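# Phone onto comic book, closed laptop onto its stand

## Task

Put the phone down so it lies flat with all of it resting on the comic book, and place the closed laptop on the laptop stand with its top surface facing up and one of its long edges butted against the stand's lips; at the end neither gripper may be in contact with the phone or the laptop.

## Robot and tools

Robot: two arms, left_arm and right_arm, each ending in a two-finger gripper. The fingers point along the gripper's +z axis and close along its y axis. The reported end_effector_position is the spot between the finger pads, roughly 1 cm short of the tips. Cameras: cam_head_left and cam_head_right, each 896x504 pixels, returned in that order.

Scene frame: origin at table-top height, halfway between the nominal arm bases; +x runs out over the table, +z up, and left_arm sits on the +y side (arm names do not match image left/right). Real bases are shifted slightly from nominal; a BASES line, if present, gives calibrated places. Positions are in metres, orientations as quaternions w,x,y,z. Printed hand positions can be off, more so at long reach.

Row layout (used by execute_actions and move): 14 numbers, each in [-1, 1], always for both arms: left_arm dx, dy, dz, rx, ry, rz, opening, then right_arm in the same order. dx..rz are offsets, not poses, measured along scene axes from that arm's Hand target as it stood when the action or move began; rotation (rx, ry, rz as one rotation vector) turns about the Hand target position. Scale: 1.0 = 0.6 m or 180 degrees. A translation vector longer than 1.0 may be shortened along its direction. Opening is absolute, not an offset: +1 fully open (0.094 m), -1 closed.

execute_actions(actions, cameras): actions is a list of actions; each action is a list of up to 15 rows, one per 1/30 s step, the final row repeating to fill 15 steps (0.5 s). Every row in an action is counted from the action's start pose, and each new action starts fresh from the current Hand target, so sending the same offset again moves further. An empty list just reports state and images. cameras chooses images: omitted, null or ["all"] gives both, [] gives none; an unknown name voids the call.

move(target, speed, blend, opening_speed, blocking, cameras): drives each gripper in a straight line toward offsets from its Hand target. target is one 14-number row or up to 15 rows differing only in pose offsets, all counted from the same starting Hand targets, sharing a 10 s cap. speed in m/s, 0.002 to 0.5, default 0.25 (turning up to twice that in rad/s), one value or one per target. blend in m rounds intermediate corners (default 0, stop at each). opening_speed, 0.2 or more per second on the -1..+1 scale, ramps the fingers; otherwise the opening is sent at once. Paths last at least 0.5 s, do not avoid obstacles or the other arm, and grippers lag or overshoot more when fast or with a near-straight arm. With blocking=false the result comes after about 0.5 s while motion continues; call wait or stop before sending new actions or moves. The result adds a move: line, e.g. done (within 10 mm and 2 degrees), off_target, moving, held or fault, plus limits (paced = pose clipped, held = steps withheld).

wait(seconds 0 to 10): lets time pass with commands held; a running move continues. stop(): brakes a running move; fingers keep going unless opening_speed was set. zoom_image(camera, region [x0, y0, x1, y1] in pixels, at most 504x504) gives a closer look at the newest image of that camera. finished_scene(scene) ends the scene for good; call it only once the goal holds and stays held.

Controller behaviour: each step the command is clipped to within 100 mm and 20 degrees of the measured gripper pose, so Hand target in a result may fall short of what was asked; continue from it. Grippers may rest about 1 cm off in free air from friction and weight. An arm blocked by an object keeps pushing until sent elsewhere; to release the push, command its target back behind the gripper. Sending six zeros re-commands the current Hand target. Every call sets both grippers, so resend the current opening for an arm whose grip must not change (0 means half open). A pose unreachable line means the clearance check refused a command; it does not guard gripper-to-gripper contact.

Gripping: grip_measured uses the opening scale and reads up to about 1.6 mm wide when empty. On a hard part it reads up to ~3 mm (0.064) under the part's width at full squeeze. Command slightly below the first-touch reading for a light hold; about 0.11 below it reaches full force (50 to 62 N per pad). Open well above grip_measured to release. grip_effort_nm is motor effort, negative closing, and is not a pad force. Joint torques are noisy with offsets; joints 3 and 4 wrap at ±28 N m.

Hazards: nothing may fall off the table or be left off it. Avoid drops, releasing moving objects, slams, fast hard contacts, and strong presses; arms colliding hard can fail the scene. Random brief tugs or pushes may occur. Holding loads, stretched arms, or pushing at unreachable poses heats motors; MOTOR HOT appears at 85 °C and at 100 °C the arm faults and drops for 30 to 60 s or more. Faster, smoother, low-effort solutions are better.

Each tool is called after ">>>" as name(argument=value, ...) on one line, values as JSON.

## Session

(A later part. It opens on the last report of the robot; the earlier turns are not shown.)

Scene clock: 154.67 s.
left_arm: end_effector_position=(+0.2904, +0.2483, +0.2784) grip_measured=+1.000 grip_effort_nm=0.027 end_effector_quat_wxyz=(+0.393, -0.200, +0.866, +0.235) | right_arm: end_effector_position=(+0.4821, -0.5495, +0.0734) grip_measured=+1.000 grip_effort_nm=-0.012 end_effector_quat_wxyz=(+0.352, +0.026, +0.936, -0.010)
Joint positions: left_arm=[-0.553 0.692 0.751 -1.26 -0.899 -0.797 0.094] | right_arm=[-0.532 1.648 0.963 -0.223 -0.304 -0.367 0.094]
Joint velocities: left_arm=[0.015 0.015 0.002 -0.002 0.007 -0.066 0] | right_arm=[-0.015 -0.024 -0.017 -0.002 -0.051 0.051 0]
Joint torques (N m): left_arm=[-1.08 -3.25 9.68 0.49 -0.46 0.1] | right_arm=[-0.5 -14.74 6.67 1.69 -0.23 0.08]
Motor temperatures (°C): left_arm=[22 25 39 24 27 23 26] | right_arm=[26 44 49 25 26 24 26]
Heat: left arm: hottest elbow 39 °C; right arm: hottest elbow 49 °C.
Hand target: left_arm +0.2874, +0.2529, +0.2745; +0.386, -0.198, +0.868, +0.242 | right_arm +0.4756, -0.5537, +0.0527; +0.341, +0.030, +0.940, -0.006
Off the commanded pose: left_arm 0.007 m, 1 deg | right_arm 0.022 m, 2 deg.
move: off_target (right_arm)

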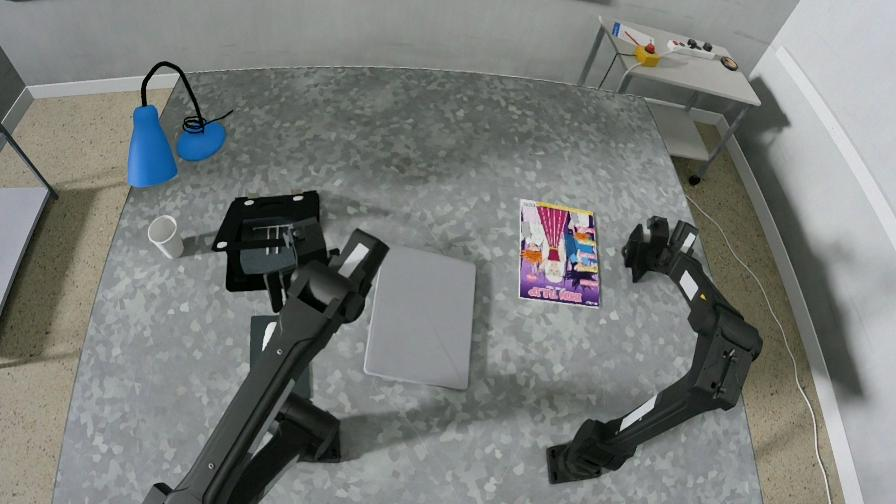

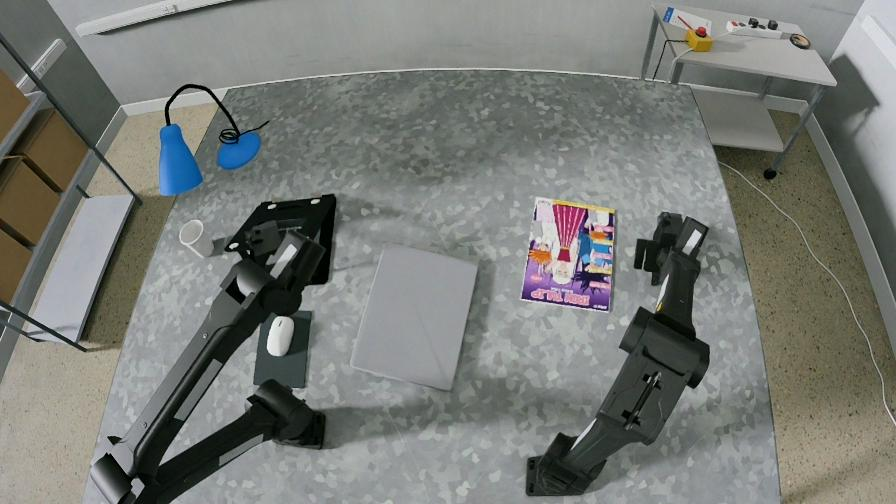

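>>> move(target=[0,0,0,0,0,0,1,0.0,0.0,-0.03,0,0,0,1], speed=0.06)

>>> zoom_image(camera="cam_head_left", region=[580, 190, 700, 310])

Scene clock: 160.97 s.
left_arm: end_effector_position=(+0.2904, +0.2483, +0.2784) grip_measured=+1.000 grip_effort_nm=0.027 end_effector_quat_wxyz=(+0.393, -0.200, +0.866, +0.235) | right_arm: end_effector_position=(+0.4821, -0.5495, +0.0543) grip_measured=+1.000 grip_effort_nm=-0.012 end_effector_quat_wxyz=(+0.351, +0.026, +0.936, -0.009)
Joint positions: left_arm=[-0.553 0.692 0.751 -1.26 -0.899 -0.797 0.094] | right_arm=[-0.532 1.684 0.947 -0.173 -0.304 -0.367 0.094]
Joint velocities: left_arm=[-0.015 0.005 -0.007 -0.022 0.11 0.022 0] | right_arm=[-0.005 -0.005 0.002 -0.007 -0.066 -0.022 0]
Joint torques (N m): left_arm=[-0.44 -2.9 9.87 0.43 -0.43 0.05] | right_arm=[-0.38 -14.97 6.5 1.72 -0.23 0.09]
Motor temperatures (°C): left_arm=[22 25 39 24 27 23 26] | right_arm=[26 44 48 25 26 24 25]
Heat: left arm: hottest elbow 39 °C; right arm: hottest elbow 48 °C.
Hand target: left_arm +0.2874, +0.2529, +0.2745; +0.386, -0.198, +0.868, +0.242 | right_arm +0.4754, -0.5536, +0.0347; +0.341, +0.030, +0.940, -0.006
Off the commanded pose: left_arm 0.007 m, 1 deg | right_arm 0.021 m, 1 deg.
move: off_target (right_arm)

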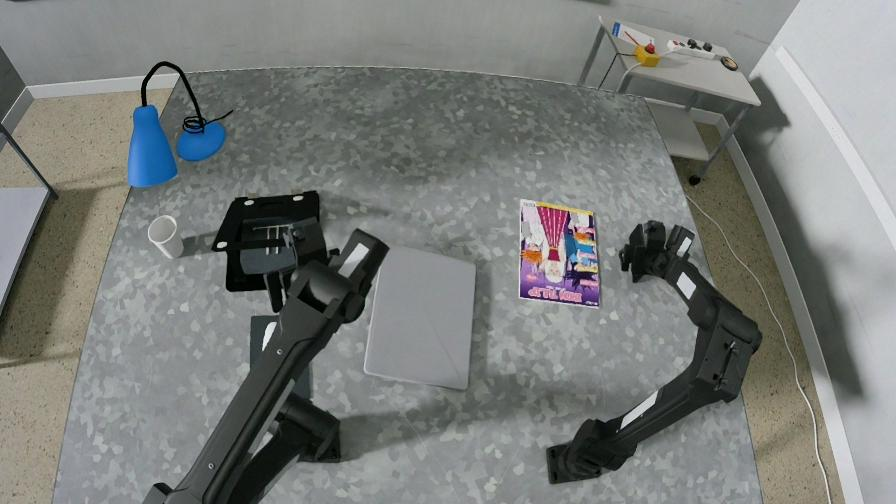

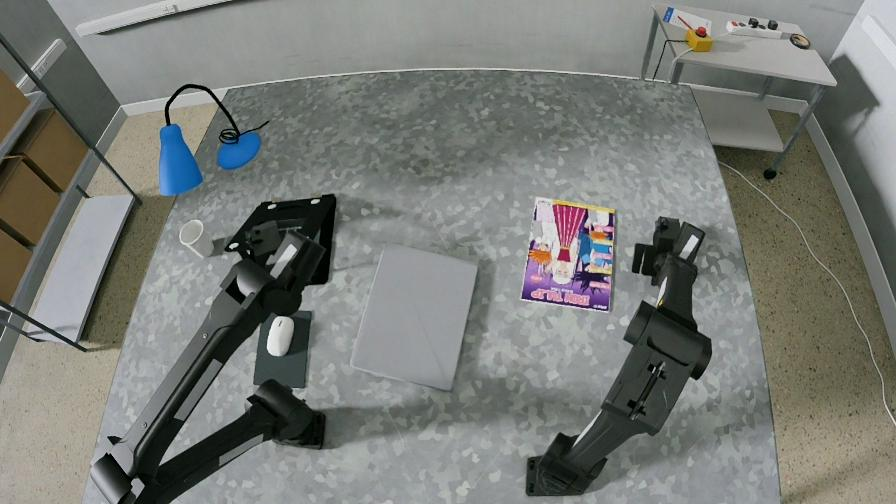

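Scaled by 4.200.

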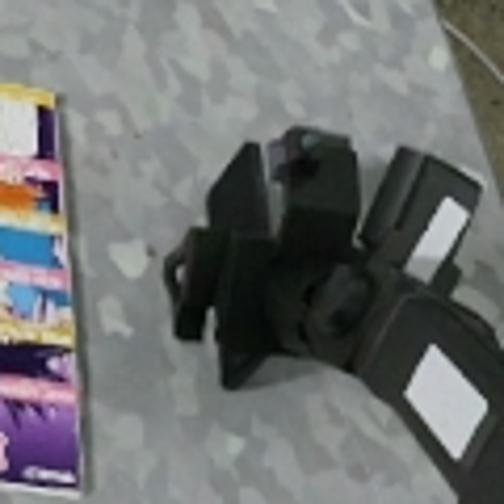

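>>> move(target=[0,0,0,0,0,0,1,0,0,0,0,0,0,-0.95], speed=0.06, opening_speed=0.5)

>>> zoom_image(camera="cam_head_left", region=[580, 190, 700, 310])

Scene clock: 168.83 s.
left_arm: end_effector_position=(+0.2904, +0.2483, +0.2784) grip_measured=+1.000 grip_effort_nm=0.022 end_effector_quat_wxyz=(+0.393, -0.200, +0.866, +0.235) | right_arm: end_effector_position=(+0.4814, -0.5517, +0.0546) grip_measured=-0.847 grip_effort_nm=-1.009 end_effector_quat_wxyz=(+0.352, +0.027, +0.936, -0.011)
Joint positions: left_arm=[-0.553 0.692 0.751 -1.26 -0.899 -0.797 0.094] | right_arm=[-0.536 1.684 0.947 -0.171 -0.305 -0.369 0.007]
Joint velocities: left_arm=[-0.015 -0.005 0.002 0.002 -0.007 -0.007 0] | right_arm=[-0.005 -0.015 0.007 -0.002 0.022 -0.022 0]
Joint torques (N m): left_arm=[-0.56 -2.43 9.98 0.49 -0.42 0.1] | right_arm=[-0.09 -14.86 6.57 1.63 -0.21 0.08]
Motor temperatures (°C): left_arm=[22 25 39 24 27 23 26] | right_arm=[26 44 47 25 26 24 25]
Heat: left arm: hottest elbow 39 °C; right arm: hottest elbow 47 °C.
Hand target: left_arm +0.2874, +0.2529, +0.2745; +0.386, -0.198, +0.868, +0.242 | right_arm +0.4754, -0.5537, +0.0347; +0.341, +0.030, +0.940, -0.006
Off the commanded pose: left_arm 0.007 m, 1 deg | right_arm 0.021 m, 2 deg.
move: off_target (right_arm)

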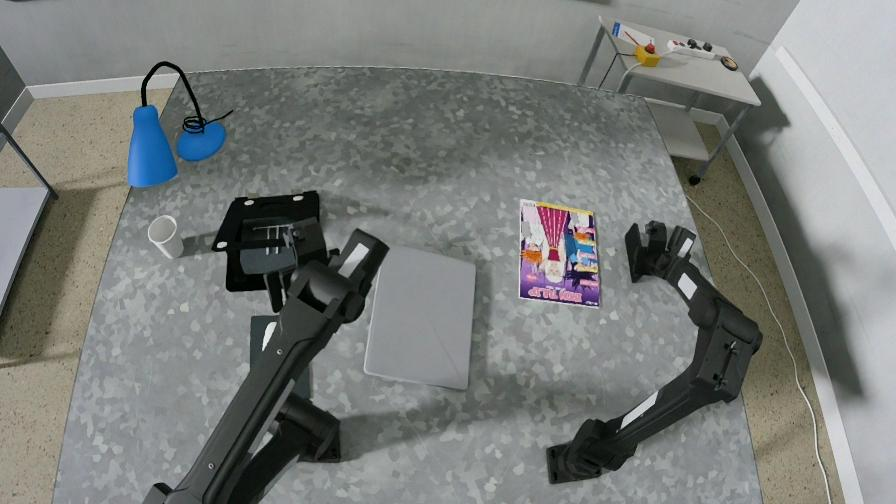

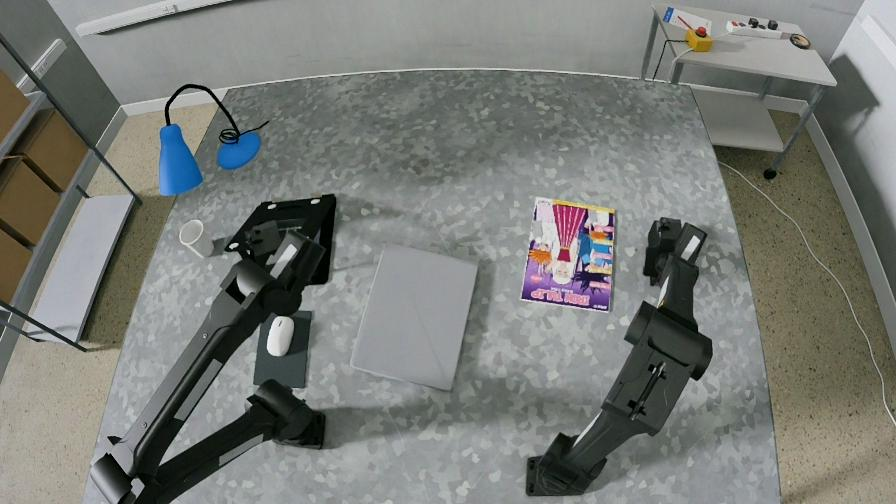

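Scaled by 4.200.

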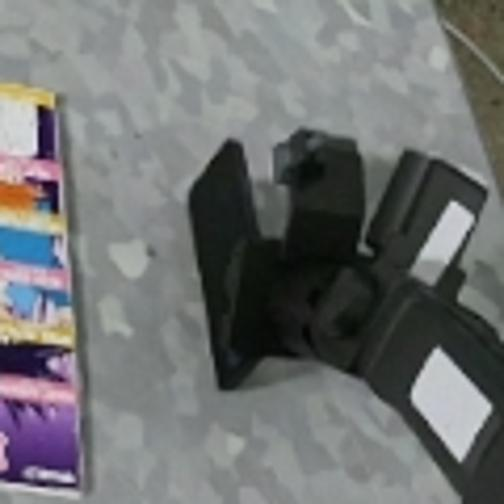

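>>> move(target=[0,0,0,0,0,0,1,0,0,0.25,0,0,0,-0.95], speed=0.12)

>>> zoom_image(camera="cam_head_left", region=[580, 170, 720, 310])

Scene clock: 173.50 s.
left_arm: end_effector_position=(+0.2904, +0.2483, +0.2784) grip_measured=+1.000 grip_effort_nm=0.027 end_effector_quat_wxyz=(+0.393, -0.200, +0.866, +0.235) | right_arm: end_effector_position=(+0.4577, -0.5377, +0.1421) grip_measured=-0.849 grip_effort_nm=-1.038 end_effector_quat_wxyz=(+0.306, +0.036, +0.951, +0.015)
Joint positions: left_arm=[-0.553 0.692 0.751 -1.26 -0.899 -0.797 0.094] | right_arm=[-0.536 1.508 1.053 -0.564 -0.305 -0.369 0.007]
Joint velocities: left_arm=[-0.005 -0.005 0.002 -0.022 0.007 -0.007 0] | right_arm=[-0.015 -0.005 -0.007 -0.012 -0.037 -0.051 0.001]
Joint torques (N m): left_arm=[-0.97 -2.78 9.87 0.69 -0.42 0.12] | right_arm=[0.03 -17.44 13.81 0.81 -0.16 0.1]
Motor temperatures (°C): left_arm=[22 25 39 24 27 23 26] | right_arm=[26 44 47 25 26 24 26]
Heat: left arm: hottest elbow 39 °C; right arm: hottest elbow 47 °C.
Hand target: left_arm +0.2874, +0.2529, +0.2745; +0.386, -0.198, +0.868, +0.242 | right_arm +0.4777, -0.5542, +0.1846; +0.340, +0.030, +0.940, -0.006
Off the commanded pose: left_arm 0.007 m, 1 deg | right_arm 0.049 m, 5 deg.
move: off_target (right_arm)

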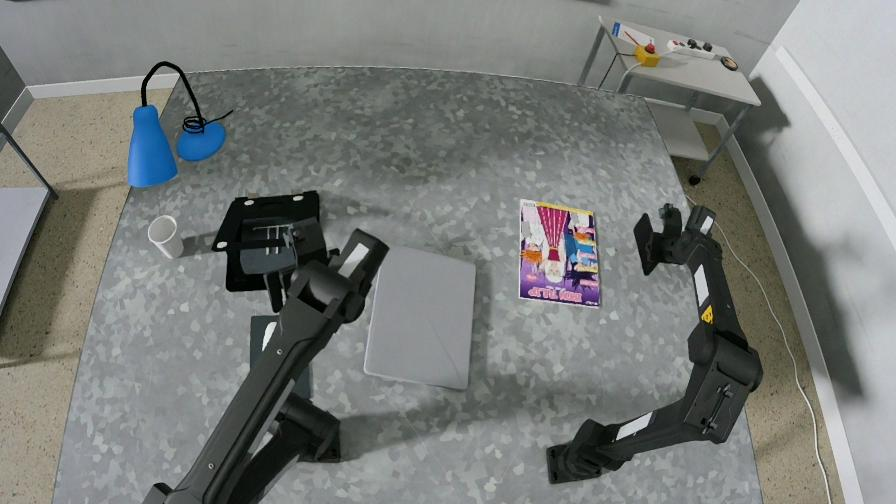

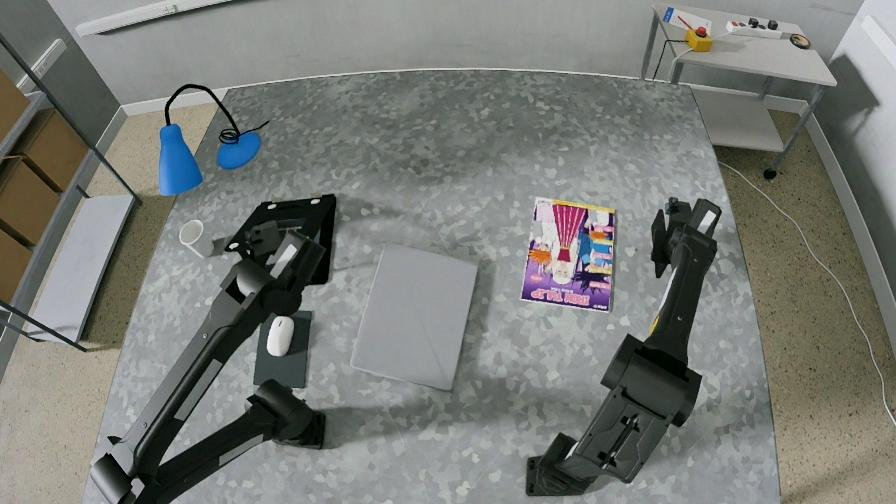

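Scaled by 3.600.

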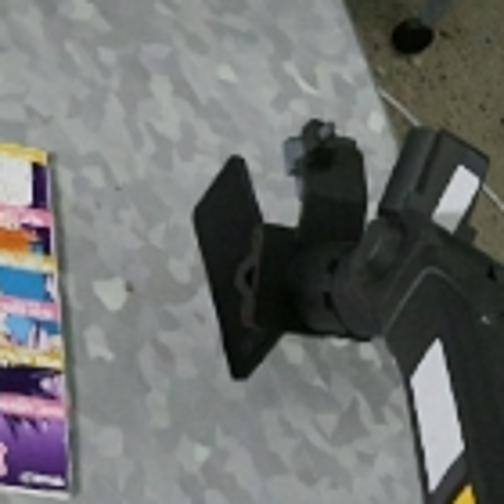

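>>> execute_actions(actions=[])

Scene clock: 190.63 s.
left_arm: end_effector_position=(+0.2904, +0.2483, +0.2784) grip_measured=+1.000 grip_effort_nm=0.022 end_effector_quat_wxyz=(+0.393, -0.200, +0.866, +0.235) | right_arm: end_effector_position=(+0.4577, -0.5377, +0.1421) grip_measured=-0.849 grip_effort_nm=-1.038 end_effector_quat_wxyz=(+0.306, +0.036, +0.951, +0.015)
Joint positions: left_arm=[-0.553 0.692 0.751 -1.26 -0.899 -0.797 0.094] | right_arm=[-0.536 1.508 1.053 -0.564 -0.305 -0.369 0.007]
Joint velocities: left_arm=[-0.005 -0.005 0.007 -0.007 0.037 -0.066 0] | right_arm=[-0.024 -0.015 -0.002 -0.007 0.051 -0.037 -0.001]
Joint torques (N m): left_arm=[-0.26 -3.31 10 0.49 -0.46 0.08] | right_arm=[0.09 -17.61 13.71 0.81 -0.16 0.1]
Motor temperatures (°C): left_arm=[22 25 39 24 27 23 26] | right_arm=[26 43 47 25 25 24 27]
Heat: left arm: hottest elbow 39 °C; right arm: hottest elbow 47 °C.
Hand target: left_arm +0.2874, +0.2529, +0.2745; +0.386, -0.198, +0.868, +0.242 | right_arm +0.4777, -0.5542, +0.1846; +0.340, +0.030, +0.940, -0.006
Tool commands: left_gripper/opening=+1.0 right_gripper/opening=-0.95
Off the commanded pose: left_arm 0.007 m, 1 deg | right_arm 0.049 m, 5 deg.

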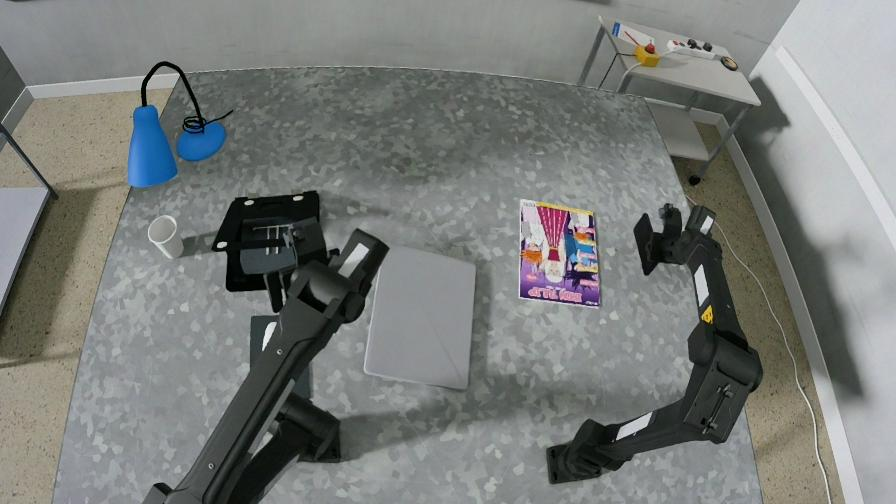

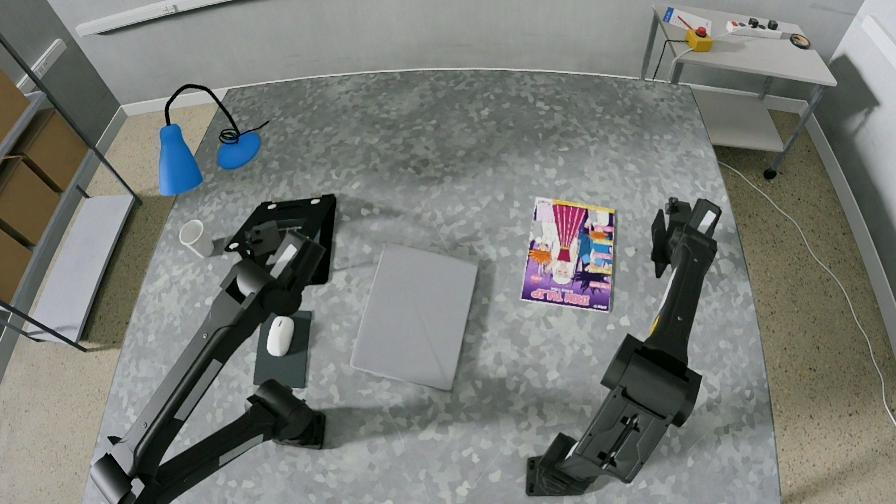

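>>> move(target=[[0,0,0,0,0,0,1,-0.03,0.08,0.06,0.25,0,0,-0.95],[0,0,0,0,0,0,1,-0.03,0.15,0.09,0.5,0,0,-0.95]], speed=0.15, blend=0.02)

Scene clock: 212.77 s.
left_arm: end_effector_position=(+0.2904, +0.2483, +0.2784) grip_measured=+1.000 grip_effort_nm=0.022 end_effector_quat_wxyz=(+0.393, -0.200, +0.866, +0.235) | right_arm: end_effector_position=(+0.4615, -0.4686, +0.2287) grip_measured=-0.849 grip_effort_nm=-1.038 end_effector_quat_wxyz=(+0.210, +0.268, +0.671, +0.659)
Joint positions: left_arm=[-0.553 0.692 0.751 -1.26 -0.899 -0.797 0.094] | right_arm=[-0.654 1.63 1.038 -0.248 -1.512 0.804 0.007]
Joint velocities: left_arm=[-0.005 0.005 0.002 -0.012 0.037 0.037 0] | right_arm=[0.015 -0.015 -0.007 -0.012 -0.051 -0.037 0]
Joint torques (N m): left_arm=[-0.26 -3.19 9.91 0.57 -0.43 0.09] | right_arm=[0.67 -19.43 7.36 1.5 -0.6 0.15]
Motor temperatures (°C): left_arm=[22 25 39 24 27 23 26] | right_arm=[26 44 49 25 26 24 27]
Heat: left arm: hottest elbow 39 °C; right arm: hottest elbow 49 °C.
Hand target: left_arm +0.2874, +0.2529, +0.2745; +0.386, -0.198, +0.868, +0.242 | right_arm +0.4586, -0.4646, +0.2395; +0.226, +0.261, +0.667, +0.660
Off the commanded pose: left_arm 0.007 m, 1 deg | right_arm 0.011 m, 1 deg.
move: off_target (right_arm)

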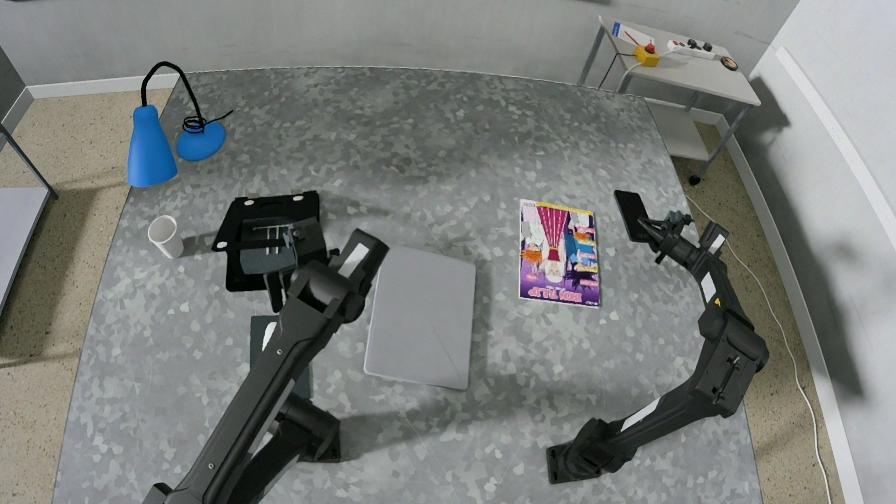

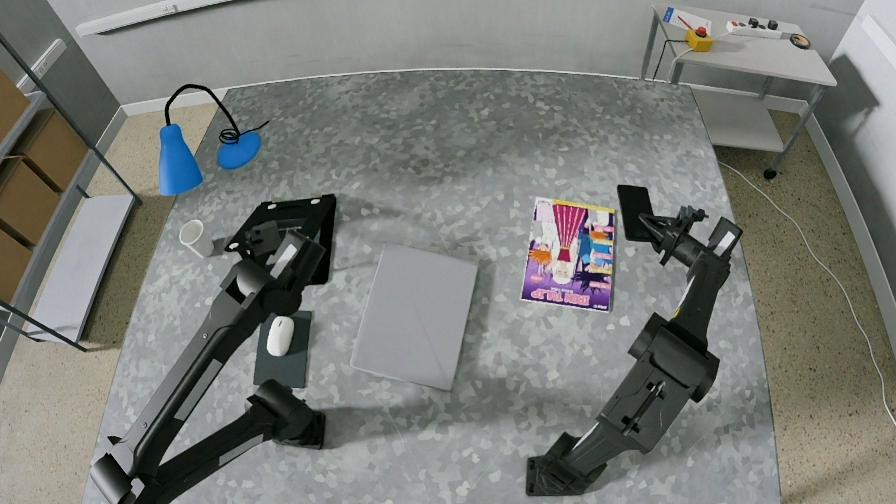

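>>> move(target=[[0,0,0,0,0,0,1,-0.01,0.15,-0.13,-0.034,0.028,-0.111,-0.95]], speed=0.12)

>>> zoom_image(camera="cam_head_left", region=[480, 160, 720, 330])

Scene clock: 222.00 s.
left_arm: end_effector_position=(+0.2904, +0.2483, +0.2784) grip_measured=+1.000 grip_effort_nm=0.022 end_effector_quat_wxyz=(+0.393, -0.200, +0.866, +0.235) | right_arm: end_effector_position=(+0.4522, -0.3782, +0.1476) grip_measured=-0.849 grip_effort_nm=-1.033 end_effector_quat_wxyz=(+0.304, +0.404, +0.660, +0.555)
Joint positions: left_arm=[-0.553 0.692 0.751 -1.26 -0.899 -0.797 0.094] | right_arm=[-0.426 1.515 0.584 0.599 -0.914 1.352 0.007]
Joint velocities: left_arm=[-0.005 0.005 -0.007 0.002 -0.022 0.022 0] | right_arm=[0.005 -0.005 -0.007 -0.007 0.037 -0.051 0]
Joint torques (N m): left_arm=[-0.38 -1.49 9.89 0.72 -0.42 0.08] | right_arm=[1.26 -15.09 6.04 2.41 -0.14 0.14]
Motor temperatures (°C): left_arm=[22 25 39 24 27 23 26] | right_arm=[26 45 48 25 26 23 27]
Heat: left arm: hottest elbow 39 °C; right arm: hottest elbow 48 °C.
Hand target: left_arm +0.2874, +0.2529, +0.2745; +0.386, -0.198, +0.868, +0.242 | right_arm +0.4518, -0.3729, +0.1619; +0.318, +0.388, +0.659, +0.560
Off the commanded pose: left_arm 0.007 m, 1 deg | right_arm 0.014 m, 3 deg.
move: off_target (right_arm)

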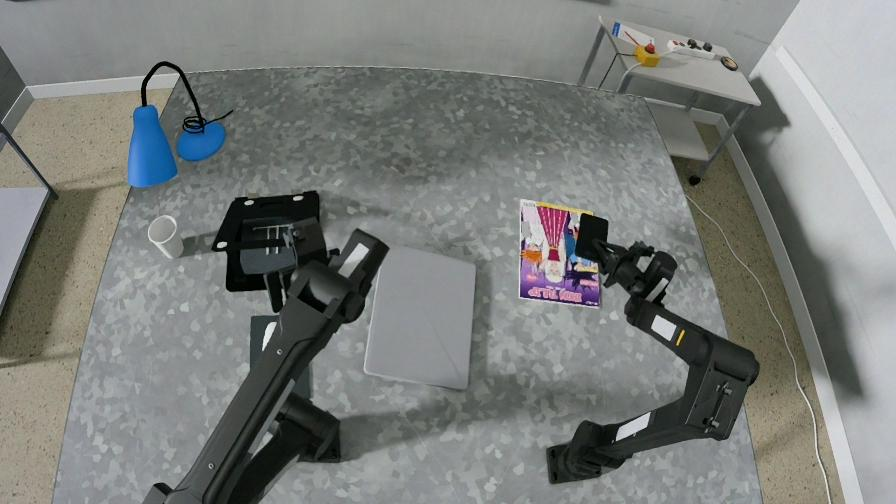

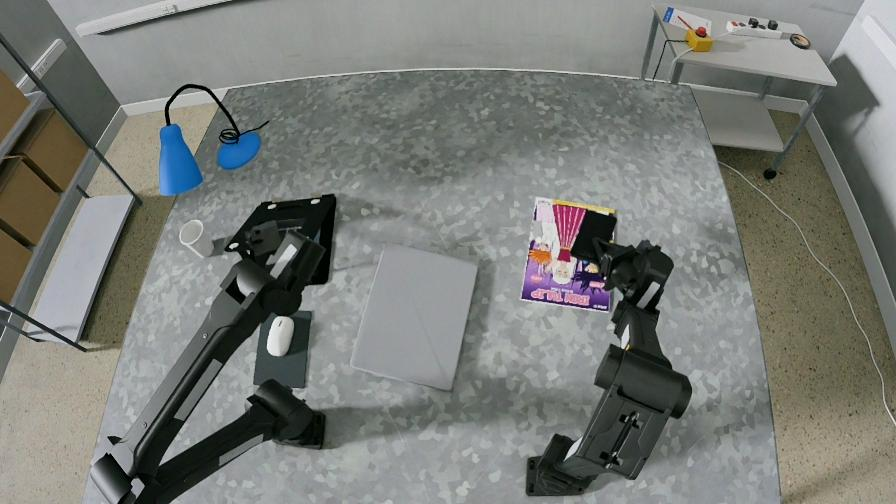

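Scaled by 2.100.

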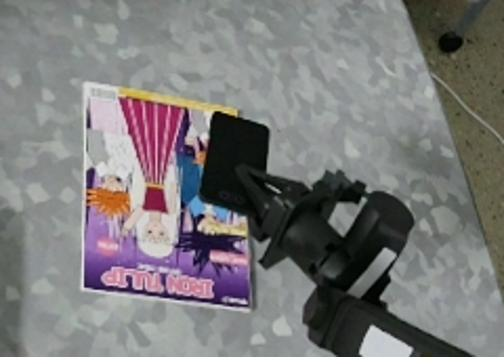

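>>> move(target=[[0,0,0,0,0,0,1,0.025,0.013,-0.155,0,0,0,-0.95]], speed=0.08)

>>> zoom_image(camera="cam_head_left", region=[500, 180, 660, 330])

>>> zoom_image(camera="cam_head_right", region=[500, 180, 660, 330])

Scene clock: 229.17 s.
left_arm: end_effector_position=(+0.2904, +0.2483, +0.2784) grip_measured=+1.000 grip_effort_nm=0.022 end_effector_quat_wxyz=(+0.393, -0.200, +0.866, +0.235) | right_arm: end_effector_position=(+0.4626, -0.3696, +0.0703) grip_measured=-0.849 grip_effort_nm=-1.033 end_effector_quat_wxyz=(+0.318, +0.395, +0.659, +0.556)
Joint positions: left_arm=[-0.553 0.692 0.751 -1.26 -0.899 -0.797 0.094] | right_arm=[-0.393 1.803 0.567 0.95 -0.88 1.368 0.007]
Joint velocities: left_arm=[-0.015 -0.015 -0.002 -0.017 0.051 -0.022 0] | right_arm=[0.015 -0.005 0.007 -0.002 -0.066 -0.037 0]
Joint torques (N m): left_arm=[-1.08 -3.37 9.92 0.47 -0.43 0.09] | right_arm=[1.44 -13.33 4.38 2.44 -0.11 0.14]
Motor temperatures (°C): left_arm=[22 25 39 24 27 23 26] | right_arm=[26 44 47 25 25 23 27]
Heat: left arm: hottest elbow 39 °C; right arm: hottest elbow 47 °C.
Hand target: left_arm +0.2874, +0.2529, +0.2745; +0.386, -0.198, +0.868, +0.242 | right_arm +0.4654, -0.3643, +0.0689; +0.318, +0.388, +0.659, +0.560
Off the commanded pose: left_arm 0.007 m, 1 deg | right_arm 0.006 m, 1 deg.
move: done

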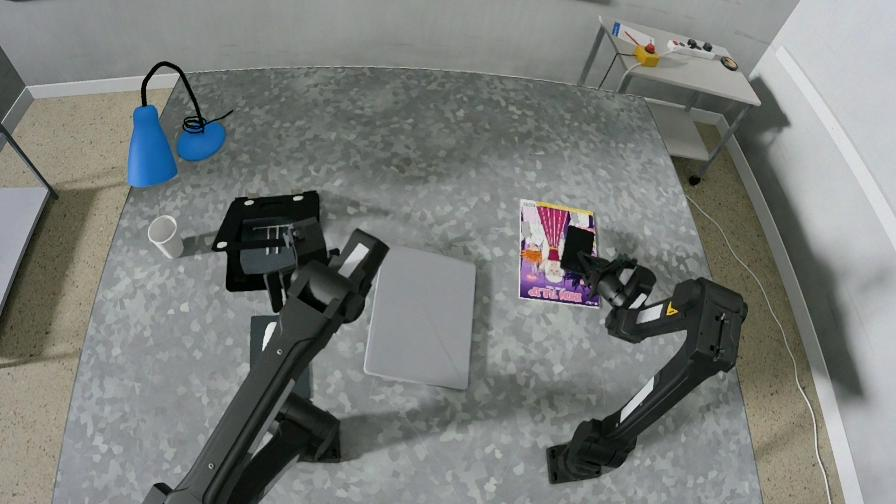

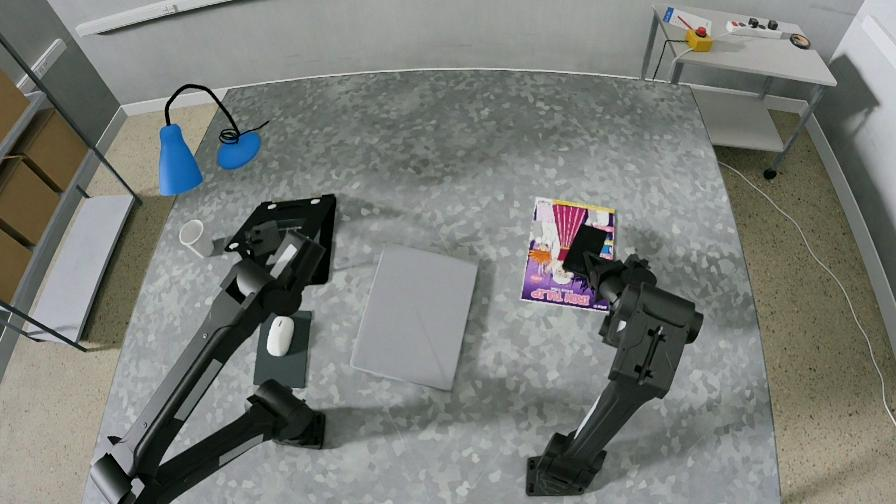

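Scaled by 3.150.

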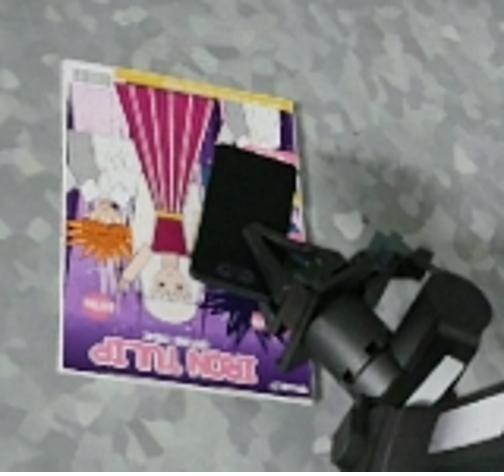

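Scaled by 3.150.

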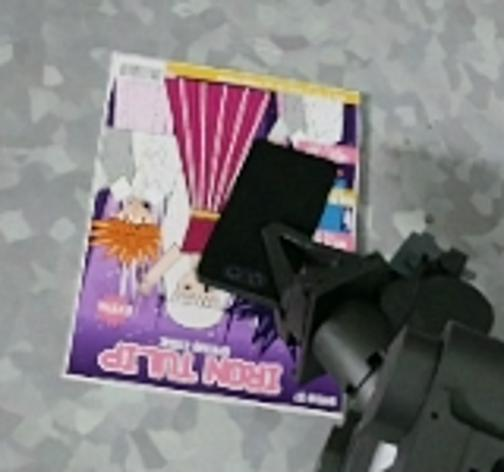

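>>> move(target=[[0,0,0,0,0,0,1,0.03,0.025,-0.07,0,0,0,-0.95]], speed=0.05)

>>> zoom_image(camera="cam_head_left", region=[500, 180, 660, 330])

>>> zoom_image(camera="cam_head_right", region=[500, 180, 660, 330])

Scene clock: 232.93 s.
left_arm: end_effector_position=(+0.2904, +0.2483, +0.2784) grip_measured=+1.000 grip_effort_nm=0.027 end_effector_quat_wxyz=(+0.393, -0.200, +0.866, +0.235) | right_arm: end_effector_position=(+0.4762, -0.3548, +0.0455) grip_measured=-0.849 grip_effort_nm=-1.043 end_effector_quat_wxyz=(+0.336, +0.379, +0.659, +0.557)
Joint positions: left_arm=[-0.553 0.692 0.751 -1.26 -0.899 -0.797 0.094] | right_arm=[-0.343 1.931 0.589 1.111 -0.831 1.378 0.007]
Joint velocities: left_arm=[-0.005 0.005 0.002 -0.007 -0.007 -0.007 0] | right_arm=[-0.005 0.015 -0.012 -0.007 0.037 -0.037 -0.002]
Joint torques (N m): left_arm=[-0.67 -2.84 9.88 0.62 -0.45 0.06] | right_arm=[1.67 -11.4 4.92 1.78 0.01 0.18]
Motor temperatures (°C): left_arm=[22 25 39 24 27 23 26] | right_arm=[26 44 47 25 25 23 28]
Heat: left arm: hottest elbow 39 °C; right arm: hottest elbow 47 °C.
Hand target: left_arm +0.2874, +0.2529, +0.2745; +0.386, -0.198, +0.868, +0.242 | right_arm +0.4827, -0.3491, +0.0266; +0.318, +0.388, +0.659, +0.560
Off the commanded pose: left_arm 0.007 m, 1 deg | right_arm 0.021 m, 2 deg.
move: off_target (right_arm)

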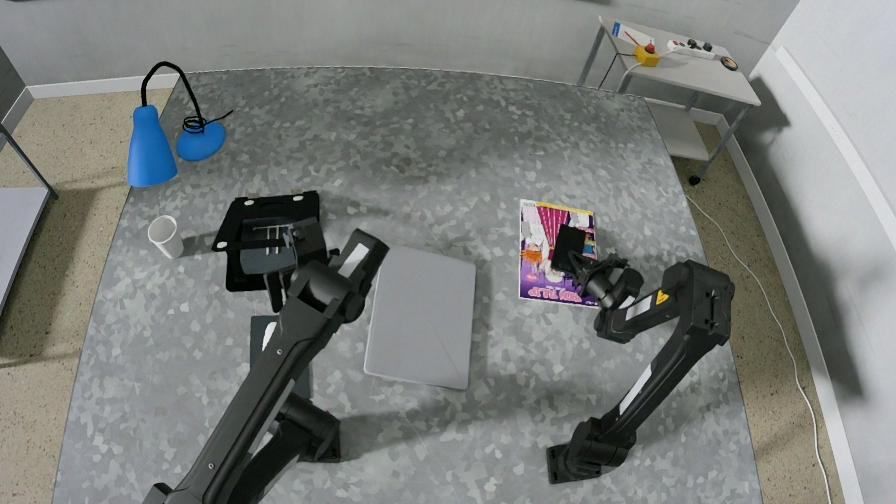

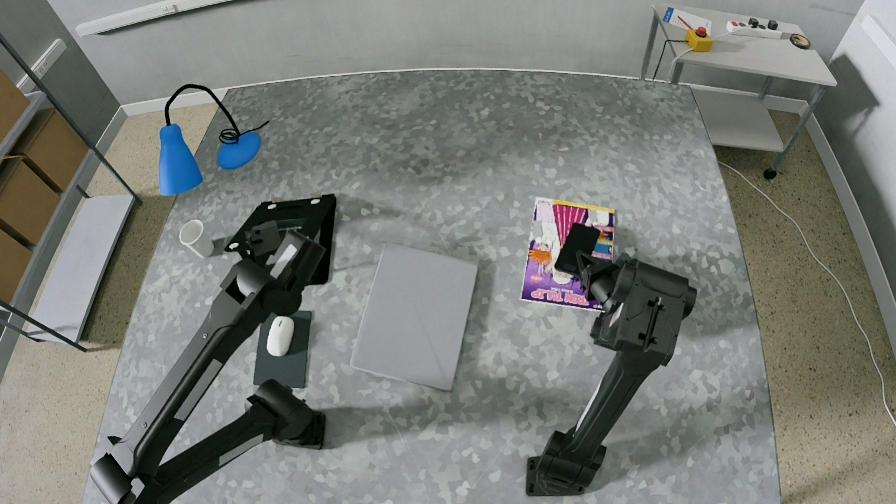

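Scaled by 3.150.

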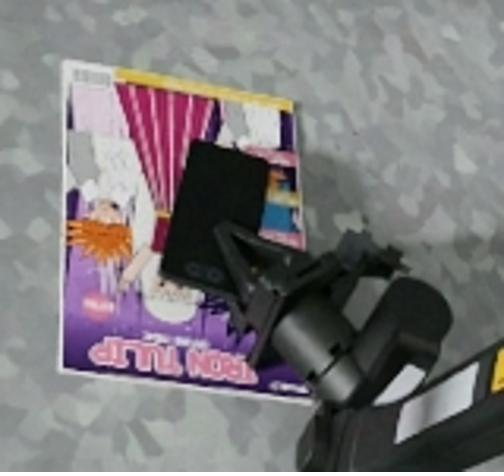

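Scaled by 3.150.

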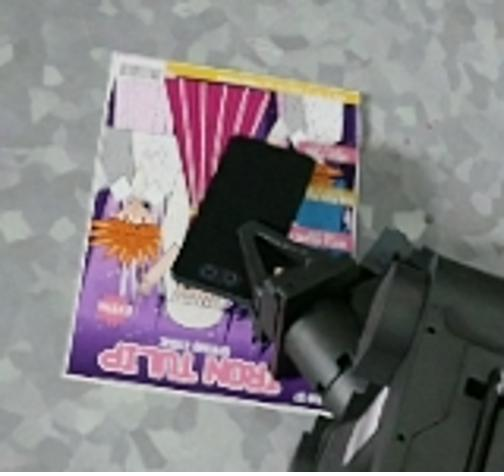

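>>> move(target=[[0,0,0,0,0,0,1,-0.005,0,-0.03,0,0,0,-0.95]], speed=0.03)

>>> zoom_image(camera="cam_head_left", region=[520, 210, 620, 300])

>>> zoom_image(camera="cam_head_right", region=[520, 210, 620, 300])

Scene clock: 236.83 s.
left_arm: end_effector_position=(+0.2904, +0.2483, +0.2784) grip_measured=+1.000 grip_effort_nm=0.022 end_effector_quat_wxyz=(+0.393, -0.200, +0.866, +0.235) | right_arm: end_effector_position=(+0.4775, -0.3547, +0.0472) grip_measured=-0.849 grip_effort_nm=-1.038 end_effector_quat_wxyz=(+0.344, +0.371, +0.650, +0.567)
Joint positions: left_arm=[-0.553 0.692 0.751 -1.26 -0.899 -0.797 0.094] | right_arm=[-0.343 1.958 0.592 1.185 -0.836 1.409 0.007]
Joint velocities: left_arm=[-0.024 -0.005 -0.017 0.012 -0.095 0.007 0] | right_arm=[-0.015 0.005 -0.002 -0.002 -0.037 -0.022 0]
Joint torques (N m): left_arm=[-0.97 -2.78 9.78 0.58 -0.44 0.09] | right_arm=[1.38 -9.23 4.26 1.16 0.09 -0.07]
Motor temperatures (°C): left_arm=[22 25 39 24 27 23 26] | right_arm=[26 44 46 25 25 23 28]
Heat: left arm: hottest elbow 39 °C; right arm: hottest elbow 46 °C.
Hand target: left_arm +0.2874, +0.2529, +0.2745; +0.386, -0.198, +0.868, +0.242 | right_arm +0.4795, -0.3488, +0.0088; +0.318, +0.388, +0.659, +0.560
Off the commanded pose: left_arm 0.007 m, 1 deg | right_arm 0.039 m, 4 deg.
move: off_target (right_arm)

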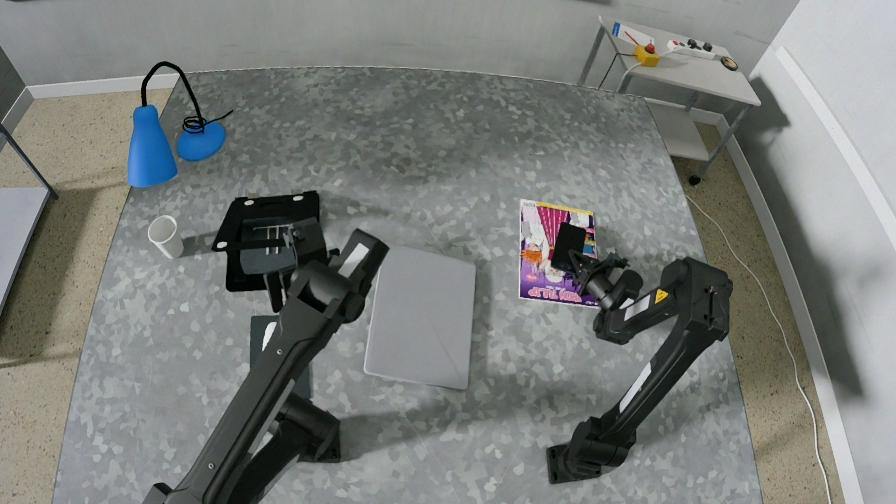

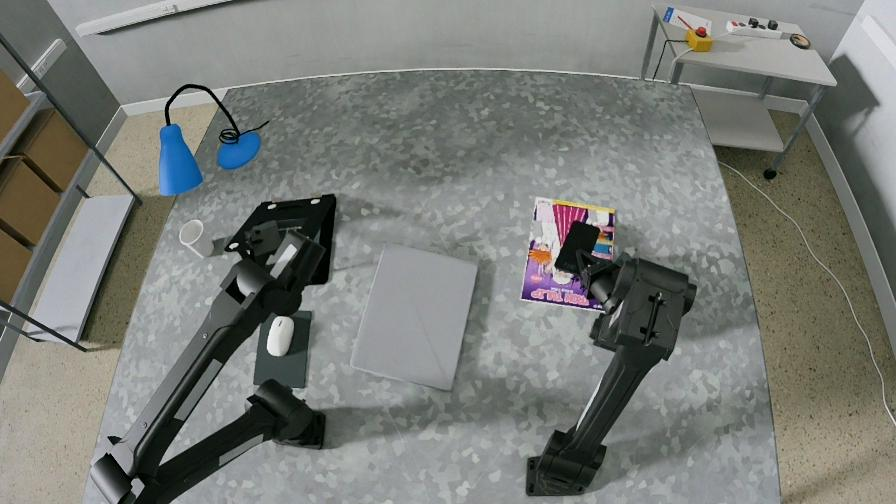

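Scaled by 5.040.

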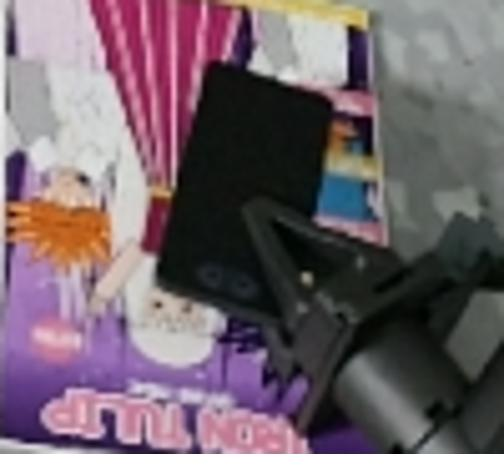

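Scaled by 5.040.

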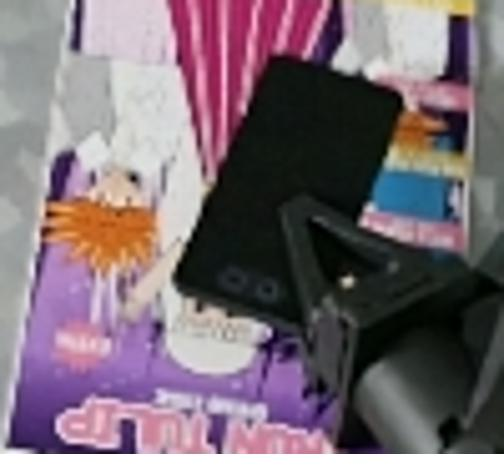

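>>> move(target=[[0,0,0,0,0,0,1,-0.005,0,0.09,0,0,0,-0.95],[0,0,0,0,0,0,1,-0.015,-0.008,0.09,-0.067,0.121,0,-0.95]], speed=0.06)

>>> zoom_image(camera="cam_head_left", region=[520, 210, 620, 300])

>>> zoom_image(camera="cam_head_right", region=[520, 210, 620, 300])

Scene clock: 251.07 s.
left_arm: end_effector_position=(+0.2904, +0.2483, +0.2784) grip_measured=+1.000 grip_effort_nm=0.022 end_effector_quat_wxyz=(+0.393, -0.200, +0.866, +0.235) | right_arm: end_effector_position=(+0.4680, -0.3548, +0.0632) grip_measured=-0.849 grip_effort_nm=-1.033 end_effector_quat_wxyz=(+0.232, +0.445, +0.760, +0.413)
Joint positions: left_arm=[-0.553 0.692 0.751 -1.26 -0.899 -0.797 0.094] | right_arm=[-0.305 1.593 0.698 0.121 -0.663 1.047 0.007]
Joint velocities: left_arm=[0.005 0.005 0.007 -0.007 -0.007 -0.081 0] | right_arm=[-0.024 -0.005 -0.002 -0.002 0.037 -0.051 0]
Joint torques (N m): left_arm=[-0.15 -2.78 9.73 0.84 -0.45 0.04] | right_arm=[1.03 -13.92 8.02 0.42 0.24 0.1]
Motor temperatures (°C): left_arm=[22 25 39 24 27 23 26] | right_arm=[26 44 45 25 25 23 28]
Heat: left arm: hottest elbow 39 °C; right arm: hottest elbow 45 °C.
Hand target: left_arm +0.2874, +0.2529, +0.2745; +0.386, -0.198, +0.868, +0.242 | right_arm +0.4730, -0.3544, +0.0629; +0.225, +0.452, +0.761, +0.408
Off the commanded pose: left_arm 0.007 m, 1 deg | right_arm 0.003 m, 1 deg.
move: done

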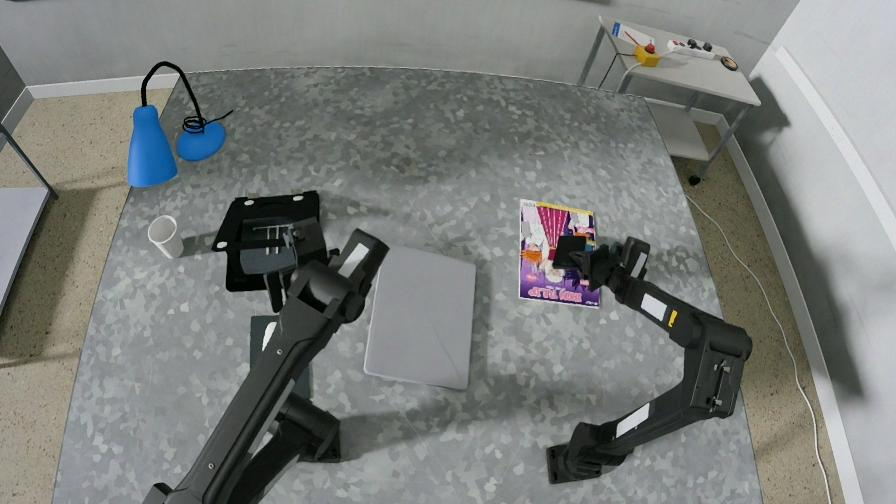

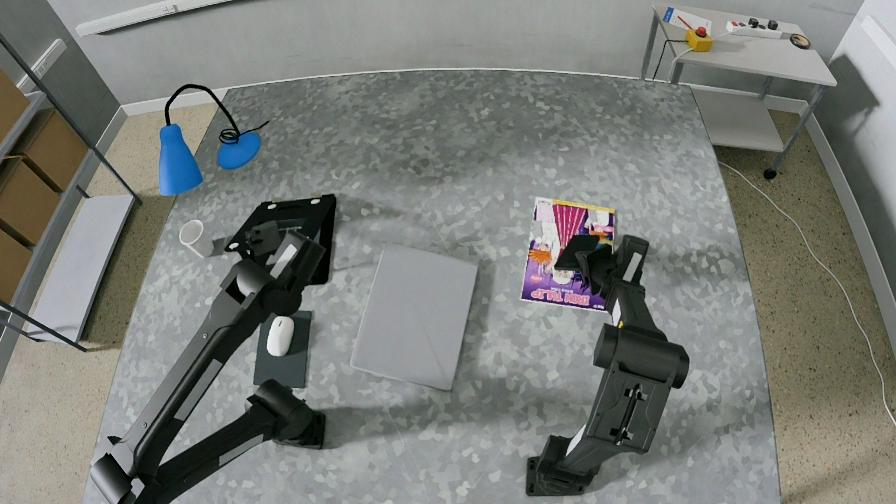

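Scaled by 5.040.

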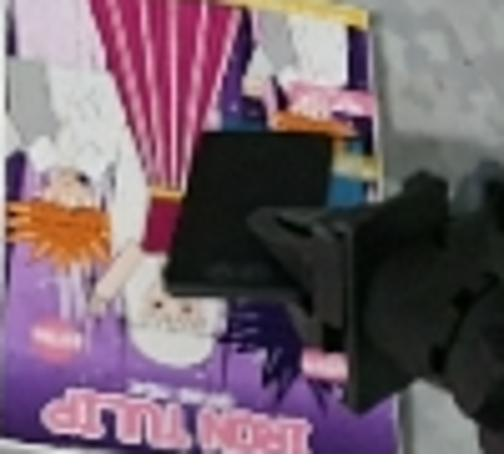

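Scaled by 5.040.

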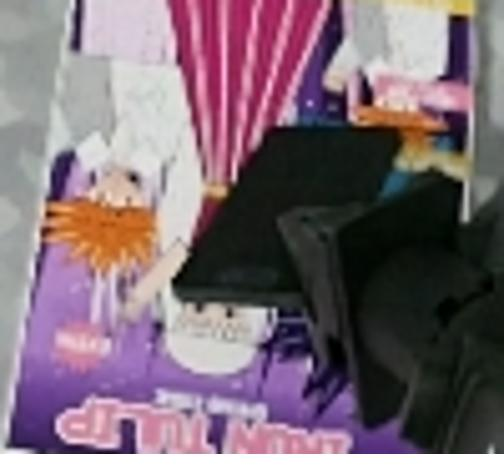

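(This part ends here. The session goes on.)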